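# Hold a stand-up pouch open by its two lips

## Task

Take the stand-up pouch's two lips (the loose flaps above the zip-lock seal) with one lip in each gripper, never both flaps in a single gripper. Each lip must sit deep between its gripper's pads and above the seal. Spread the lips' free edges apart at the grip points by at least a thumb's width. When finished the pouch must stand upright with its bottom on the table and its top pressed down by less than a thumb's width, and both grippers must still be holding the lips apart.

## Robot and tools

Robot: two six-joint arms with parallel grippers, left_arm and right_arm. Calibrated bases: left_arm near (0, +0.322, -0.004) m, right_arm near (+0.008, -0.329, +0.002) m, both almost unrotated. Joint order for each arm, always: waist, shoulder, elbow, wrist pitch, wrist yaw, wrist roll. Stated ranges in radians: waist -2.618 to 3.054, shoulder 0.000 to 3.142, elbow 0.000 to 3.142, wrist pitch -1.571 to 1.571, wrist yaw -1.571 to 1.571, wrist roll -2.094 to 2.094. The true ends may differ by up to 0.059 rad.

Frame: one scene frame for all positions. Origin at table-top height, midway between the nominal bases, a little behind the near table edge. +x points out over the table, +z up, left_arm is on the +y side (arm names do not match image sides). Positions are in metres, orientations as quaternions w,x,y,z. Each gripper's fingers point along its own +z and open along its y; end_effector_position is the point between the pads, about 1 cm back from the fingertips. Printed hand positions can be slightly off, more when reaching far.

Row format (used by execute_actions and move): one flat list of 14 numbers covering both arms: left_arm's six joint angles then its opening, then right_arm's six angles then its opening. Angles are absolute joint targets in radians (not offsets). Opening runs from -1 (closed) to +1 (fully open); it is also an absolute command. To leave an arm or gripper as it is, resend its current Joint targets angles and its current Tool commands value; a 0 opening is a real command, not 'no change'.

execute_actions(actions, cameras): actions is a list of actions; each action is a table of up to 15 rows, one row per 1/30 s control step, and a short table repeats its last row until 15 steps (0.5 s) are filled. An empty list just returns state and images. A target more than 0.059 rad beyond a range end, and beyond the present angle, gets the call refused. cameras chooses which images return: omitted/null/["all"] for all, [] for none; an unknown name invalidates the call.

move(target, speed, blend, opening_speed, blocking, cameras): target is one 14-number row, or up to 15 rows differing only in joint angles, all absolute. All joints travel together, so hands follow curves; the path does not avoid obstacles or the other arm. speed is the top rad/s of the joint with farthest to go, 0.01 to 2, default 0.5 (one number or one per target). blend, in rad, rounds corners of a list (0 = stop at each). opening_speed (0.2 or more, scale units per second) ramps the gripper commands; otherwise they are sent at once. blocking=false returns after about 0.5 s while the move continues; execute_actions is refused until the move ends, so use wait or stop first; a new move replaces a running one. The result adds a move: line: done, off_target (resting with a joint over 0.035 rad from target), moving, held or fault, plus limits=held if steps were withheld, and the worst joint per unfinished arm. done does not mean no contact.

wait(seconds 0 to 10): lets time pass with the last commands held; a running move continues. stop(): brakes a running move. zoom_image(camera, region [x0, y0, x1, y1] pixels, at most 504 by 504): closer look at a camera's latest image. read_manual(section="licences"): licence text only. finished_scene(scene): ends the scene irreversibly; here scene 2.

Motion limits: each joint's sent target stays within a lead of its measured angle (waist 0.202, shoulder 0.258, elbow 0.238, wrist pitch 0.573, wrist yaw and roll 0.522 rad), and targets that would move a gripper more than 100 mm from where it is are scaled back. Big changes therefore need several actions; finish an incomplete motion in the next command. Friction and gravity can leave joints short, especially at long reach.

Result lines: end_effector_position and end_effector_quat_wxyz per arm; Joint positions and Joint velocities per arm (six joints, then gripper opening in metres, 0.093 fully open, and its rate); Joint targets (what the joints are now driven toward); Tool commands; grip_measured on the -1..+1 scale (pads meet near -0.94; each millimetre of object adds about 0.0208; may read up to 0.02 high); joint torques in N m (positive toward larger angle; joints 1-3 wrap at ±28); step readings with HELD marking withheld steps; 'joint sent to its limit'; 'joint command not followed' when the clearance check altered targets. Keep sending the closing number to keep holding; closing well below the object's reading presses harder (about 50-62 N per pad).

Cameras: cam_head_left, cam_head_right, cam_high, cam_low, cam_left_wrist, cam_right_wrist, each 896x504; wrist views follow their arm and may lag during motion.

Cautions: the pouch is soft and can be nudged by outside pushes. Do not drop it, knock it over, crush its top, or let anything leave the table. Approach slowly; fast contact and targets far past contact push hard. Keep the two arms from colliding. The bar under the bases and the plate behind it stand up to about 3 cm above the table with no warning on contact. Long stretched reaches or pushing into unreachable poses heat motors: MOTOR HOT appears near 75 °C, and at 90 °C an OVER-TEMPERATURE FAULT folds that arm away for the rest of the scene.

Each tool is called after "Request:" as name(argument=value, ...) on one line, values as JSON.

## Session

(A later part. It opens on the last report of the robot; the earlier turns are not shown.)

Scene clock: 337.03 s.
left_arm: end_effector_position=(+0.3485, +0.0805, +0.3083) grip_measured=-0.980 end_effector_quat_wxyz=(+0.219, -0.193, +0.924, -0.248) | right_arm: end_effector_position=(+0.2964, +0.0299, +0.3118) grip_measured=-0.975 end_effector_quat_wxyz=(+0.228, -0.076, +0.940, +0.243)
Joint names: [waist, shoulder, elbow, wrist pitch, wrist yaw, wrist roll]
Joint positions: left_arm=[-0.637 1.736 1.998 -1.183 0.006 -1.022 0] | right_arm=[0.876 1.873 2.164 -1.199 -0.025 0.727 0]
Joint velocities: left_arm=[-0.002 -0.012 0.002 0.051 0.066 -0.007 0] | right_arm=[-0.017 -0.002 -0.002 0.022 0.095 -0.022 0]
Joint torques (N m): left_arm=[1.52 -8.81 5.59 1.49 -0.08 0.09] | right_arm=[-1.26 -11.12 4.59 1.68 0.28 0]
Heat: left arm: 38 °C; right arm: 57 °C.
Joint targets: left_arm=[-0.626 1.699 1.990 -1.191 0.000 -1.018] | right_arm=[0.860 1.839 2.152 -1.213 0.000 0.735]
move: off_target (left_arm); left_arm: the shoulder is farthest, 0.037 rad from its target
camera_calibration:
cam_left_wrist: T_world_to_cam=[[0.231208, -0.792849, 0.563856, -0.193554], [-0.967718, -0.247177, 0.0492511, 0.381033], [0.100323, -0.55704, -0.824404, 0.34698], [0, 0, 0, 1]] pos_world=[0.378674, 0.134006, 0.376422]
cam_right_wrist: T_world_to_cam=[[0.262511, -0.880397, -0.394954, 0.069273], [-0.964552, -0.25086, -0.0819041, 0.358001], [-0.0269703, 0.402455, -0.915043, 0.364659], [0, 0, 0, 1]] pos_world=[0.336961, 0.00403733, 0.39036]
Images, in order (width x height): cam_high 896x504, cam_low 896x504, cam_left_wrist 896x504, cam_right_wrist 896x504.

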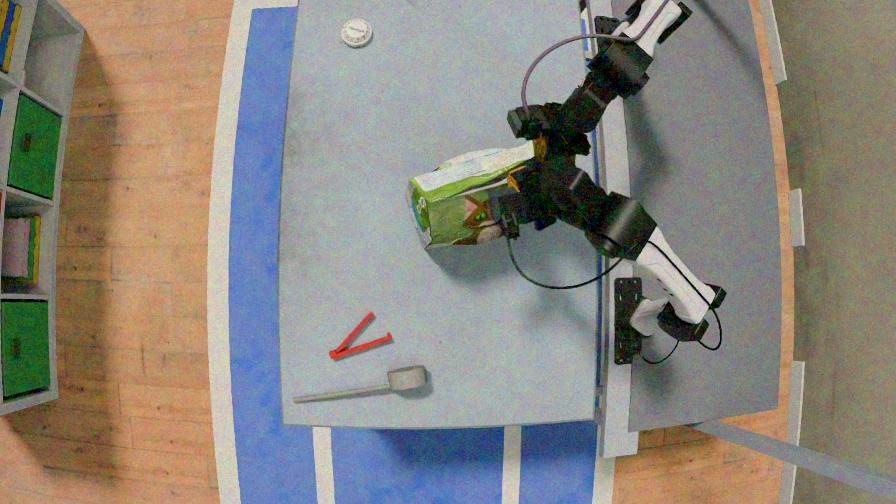

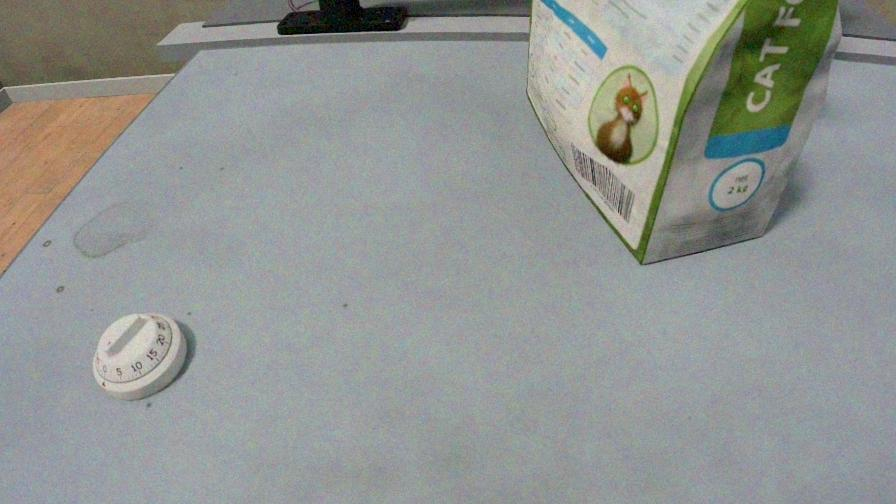

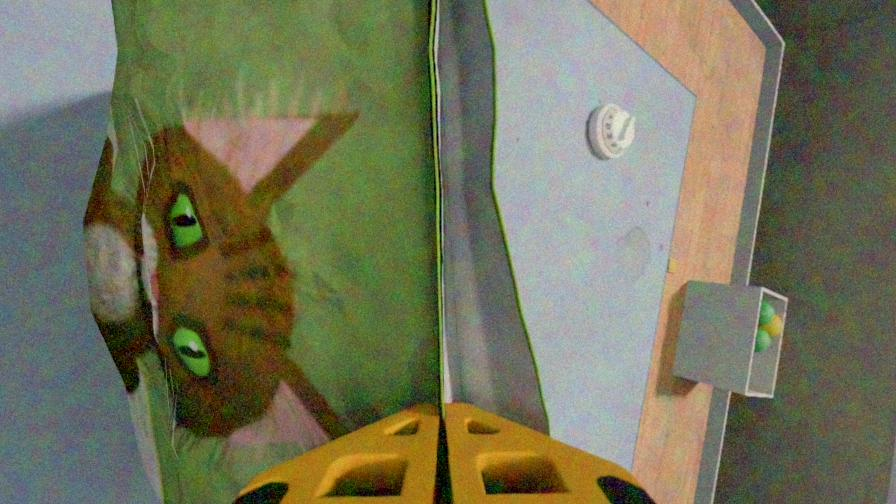

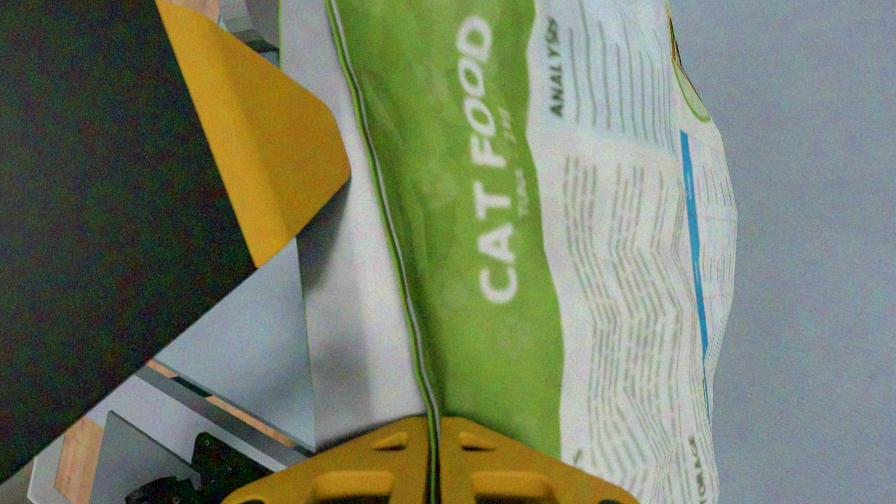

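Request:
move(target=[-0.606,1.6746,1.9619,-1.1873,0,-1.018,-1,0.838,1.8204,2.1279,-1.2075,0,0.735,-1], speed=0.06, cameras=["cam_left_wrist","cam_right_wrist","cam_head_right"])

Request:
zoom_image(camera="cam_left_wrist", region=[400, 380, 490, 440])

Request:
zoom_image(camera="cam_right_wrist", region=[385, 390, 475, 504])

Scene clock: 345.63 s.
left_arm: end_effector_position=(+0.3478, +0.0826, +0.3076) grip_measured=-0.980 end_effector_quat_wxyz=(+0.215, -0.194, +0.922, -0.256) | right_arm: end_effector_position=(+0.2977, +0.0277, +0.3112) grip_measured=-0.975 end_effector_quat_wxyz=(+0.223, -0.074, +0.939, +0.251)
Joint names: [waist, shoulder, elbow, wrist pitch, wrist yaw, wrist roll]
Joint positions: left_arm=[-0.625 1.718 1.969 -1.164 0.028 -1.022 0] | right_arm=[0.862 1.859 2.139 -1.182 -0.048 0.727 0]
Joint velocities: left_arm=[-0.002 -0.007 0.007 0.022 0.037 -0.007 0] | right_arm=[-0.007 -0.017 0.007 -0.022 -0.051 0.037 0]
Joint torques (N m): left_arm=[2.28 -9.31 5.76 1.36 -0.32 0.08] | right_arm=[-1.92 -11.59 4.79 1.59 0.55 -0.02]
Heat: left arm: 39 °C; right arm: 55 °C.
Joint targets: left_arm=[-0.606 1.674 1.962 -1.187 0.000 -1.018] | right_arm=[0.838 1.820 2.128 -1.208 0.000 0.735]
move: off_target (left_arm, right_arm); left_arm: the shoulder is farthest, 0.044 rad from its target; right_arm: the wrist yaw is farthest, 0.048 rad from its target
camera_calibration:
cam_left_wrist: T_world_to_cam=[[0.231703, -0.782854, 0.577455, -0.196492], [-0.967986, -0.244443, 0.057012, 0.378354], [0.0965229, -0.572178, -0.81443, 0.347175], [0, 0, 0, 1]] pos_world=[0.378259, 0.137308, 0.374644]
cam_right_wrist: T_world_to_cam=[[0.259375, -0.873468, -0.412043, 0.0728648], [-0.965066, -0.250775, -0.0758899, 0.356979], [-0.0370426, 0.417332, -0.907999, 0.365438], [0, 0, 0, 1]] pos_world=[0.339146, 0.000657173, 0.388932]
Images, in order (width x height): cam_head_right 896x504, cam_left_wrist 896x504, cam_right_wrist 896x504.

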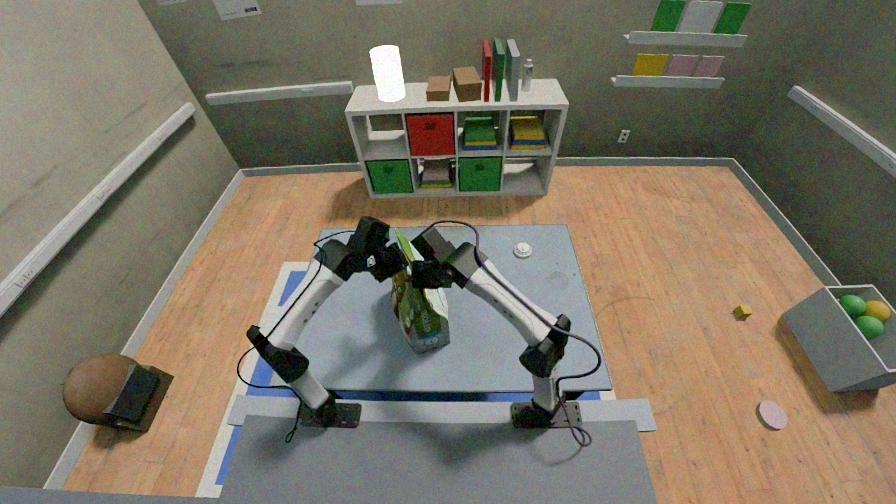

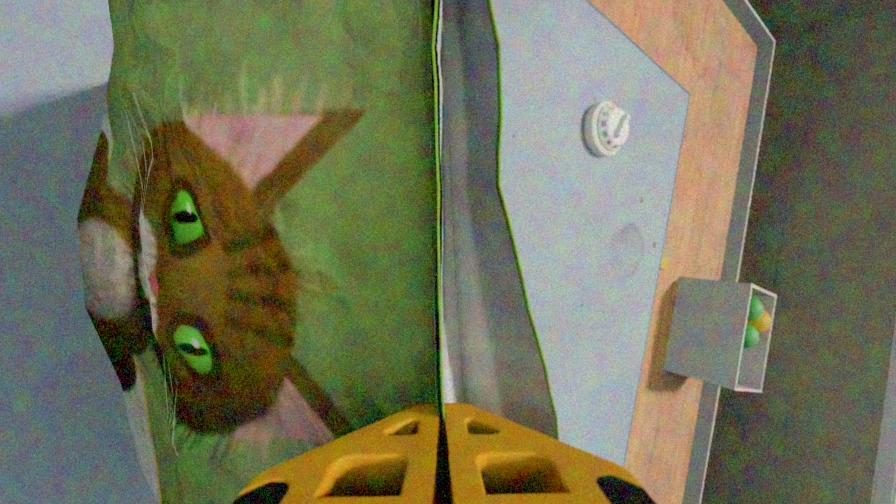

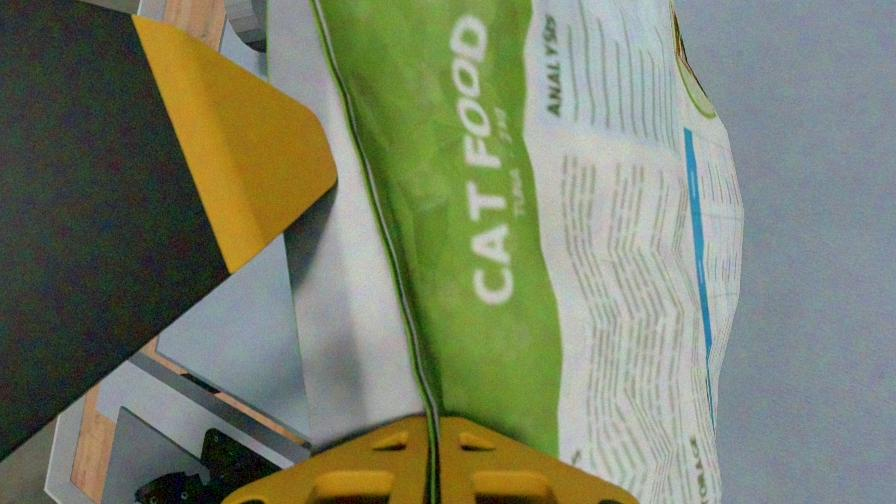

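Scaled by 5.600 from the camera's 896x504 image, which has a finer 1280x720 frame.

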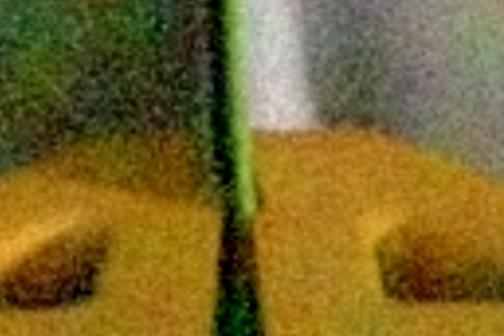

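Scaled by 4.421 from the camera's 896x504 image, which has a finer 1280x720 frame.

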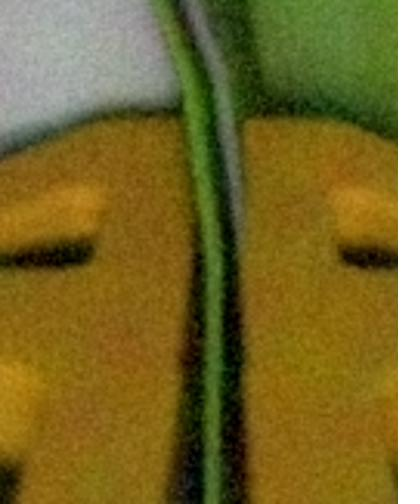

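Request:
zoom_image(camera="cam_head_right", region=[370, 215, 470, 315])

Request:
zoom_image(camera="cam_right_wrist", region=[100, 0, 480, 320])

Request:
zoom_image(camera="cam_left_wrist", region=[420, 395, 470, 504])

Scaled by 5.040 from the camera's 896x504 image, which has a finer 1280x720 frame.

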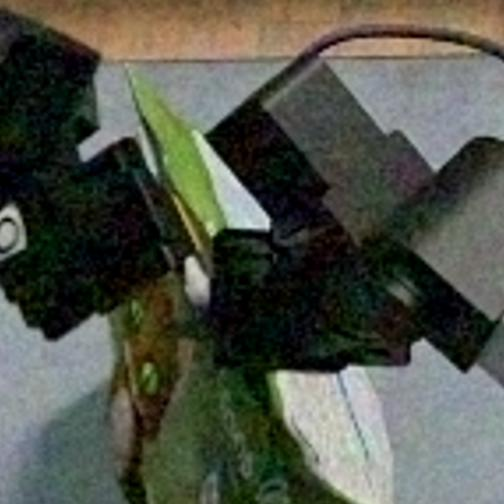

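Scaled by 1.326 from the camera's 896x504 image, which has a finer 1280x720 frame.

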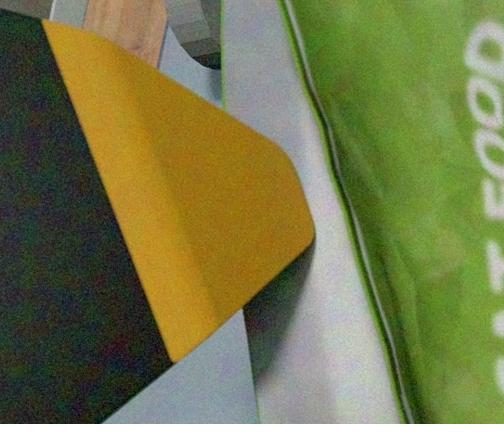

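Scaled by 4.624 from the camera's 896x504 image, which has a finer 1280x720 frame.

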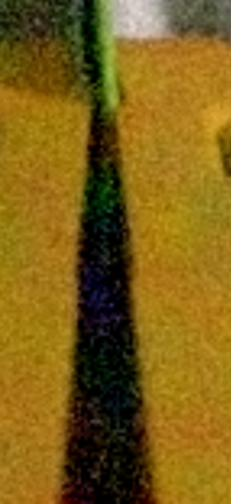

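Request:
move(target=[-0.582,1.6453,1.9284,-1.1831,0,-1.018,-1,0.812,1.7982,2.0991,-1.2009,0,0.735,-1], speed=0.06, cameras=["cam_left_wrist","cam_right_wrist","cam_head_right","cam_high","cam_low"])

Scene clock: 369.83 s.
left_arm: end_effector_position=(+0.3472, +0.1031, +0.3079) grip_measured=-0.980 end_effector_quat_wxyz=(+0.220, -0.213, +0.920, -0.246) | right_arm: end_effector_position=(+0.3073, +0.0058, +0.3087) grip_measured=-0.975 end_effector_quat_wxyz=(+0.229, -0.051, +0.944, +0.232)
Joint names: [waist, shoulder, elbow, wrist pitch, wrist yaw, wrist roll]
Joint positions: left_arm=[-0.59 1.68 1.934 -1.175 0.018 -1.022 0] | right_arm=[0.824 1.832 2.106 -1.198 -0.023 0.727 0]
Joint velocities: left_arm=[-0.027 -0.007 -0.007 -0.081 -0.051 -0.007 0] | right_arm=[0.002 0.002 -0.037 -0.007 -0.007 -0.022 0]
Joint torques (N m): left_arm=[1.33 -8.24 5.81 1.52 -0.22 0.11] | right_arm=[-0.75 -11.06 5.16 1.85 0.31 -0.02]
Heat: left arm: 40 °C; right arm: 58 °C.
Joint targets: left_arm=[-0.582 1.645 1.928 -1.183 0.000 -1.018] | right_arm=[0.812 1.798 2.099 -1.201 0.000 0.735]
move: done
camera_calibration:
cam_left_wrist: T_world_to_cam=[[0.266275, -0.778384, 0.56852, -0.190131], [-0.956742, -0.285164, 0.0576752, 0.382864], [0.117228, -0.559285, -0.820645, 0.352593], [0, 0, 0, 1]] pos_world=[0.375595, 0.158384, 0.375366]
cam_right_wrist: T_world_to_cam=[[0.211502, -0.897565, -0.386838, 0.0572302], [-0.977263, -0.200262, -0.0696537, 0.362089], [-0.0149503, 0.392774, -0.919513, 0.369548], [0, 0, 0, 1]] pos_world=[0.347276, -0.0212686, 0.387164]
Images, in order (width x height): cam_head_right 896x504, cam_high 896x504, cam_low 896x504, cam_left_wrist 896x504, cam_right_wrist 896x504.

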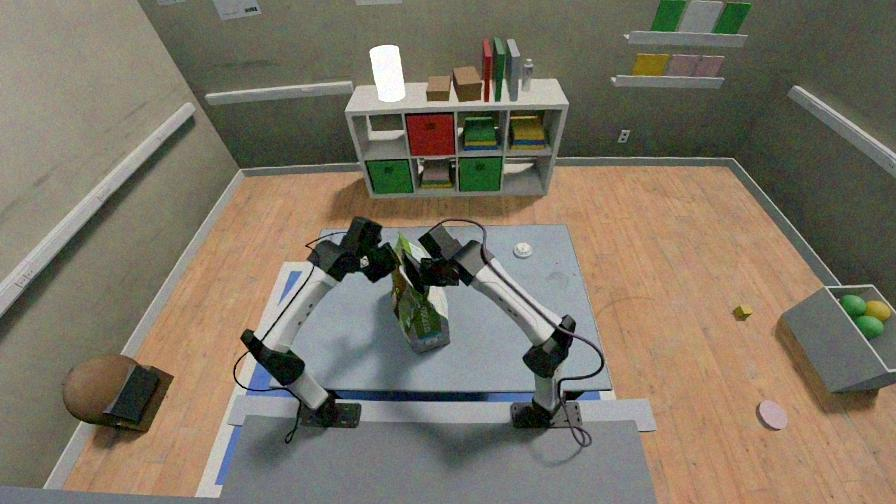

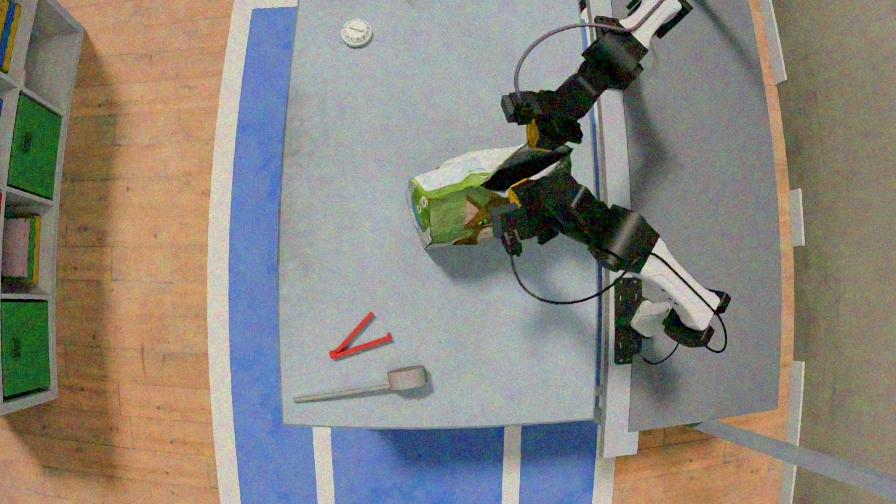

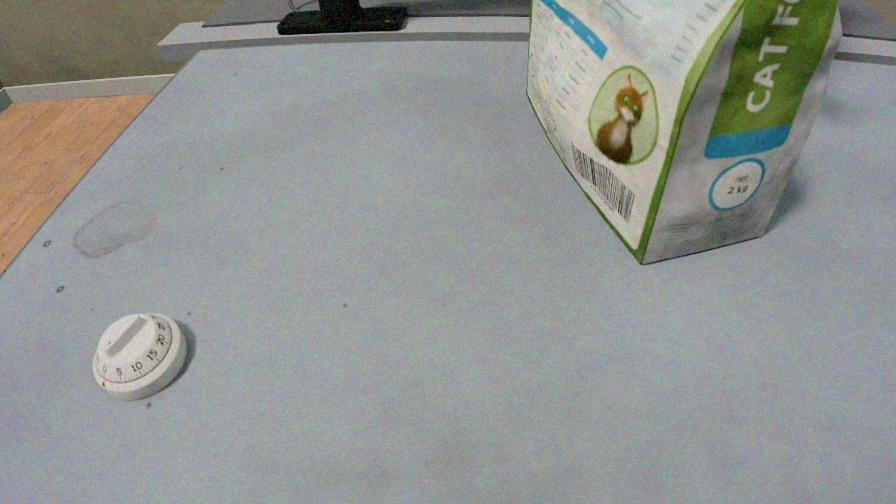

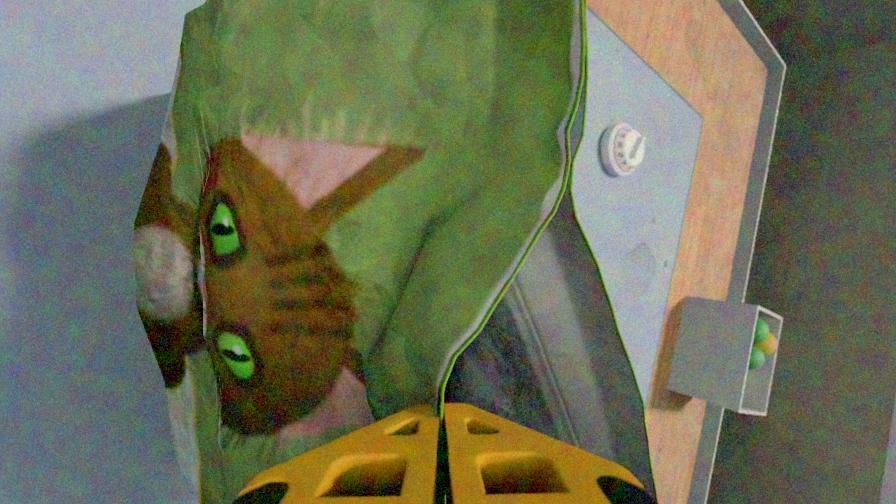

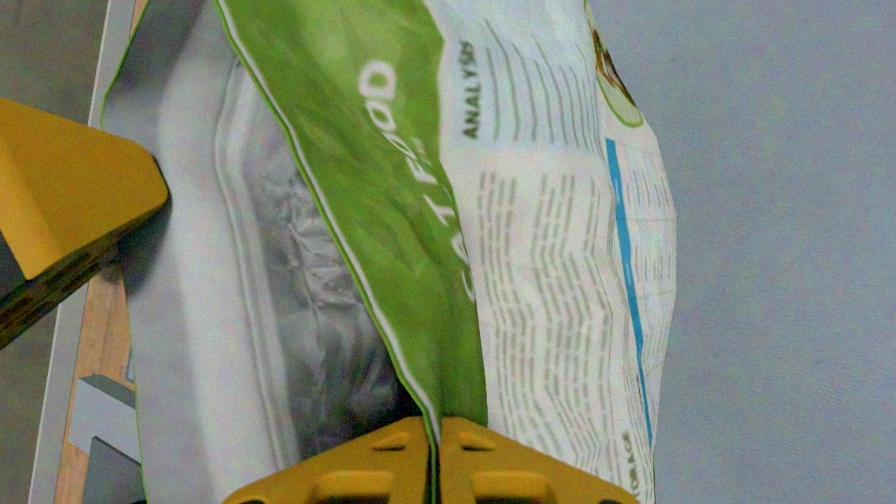

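Request:
finished_scene(scene=2)

The scene is finished: the task was done.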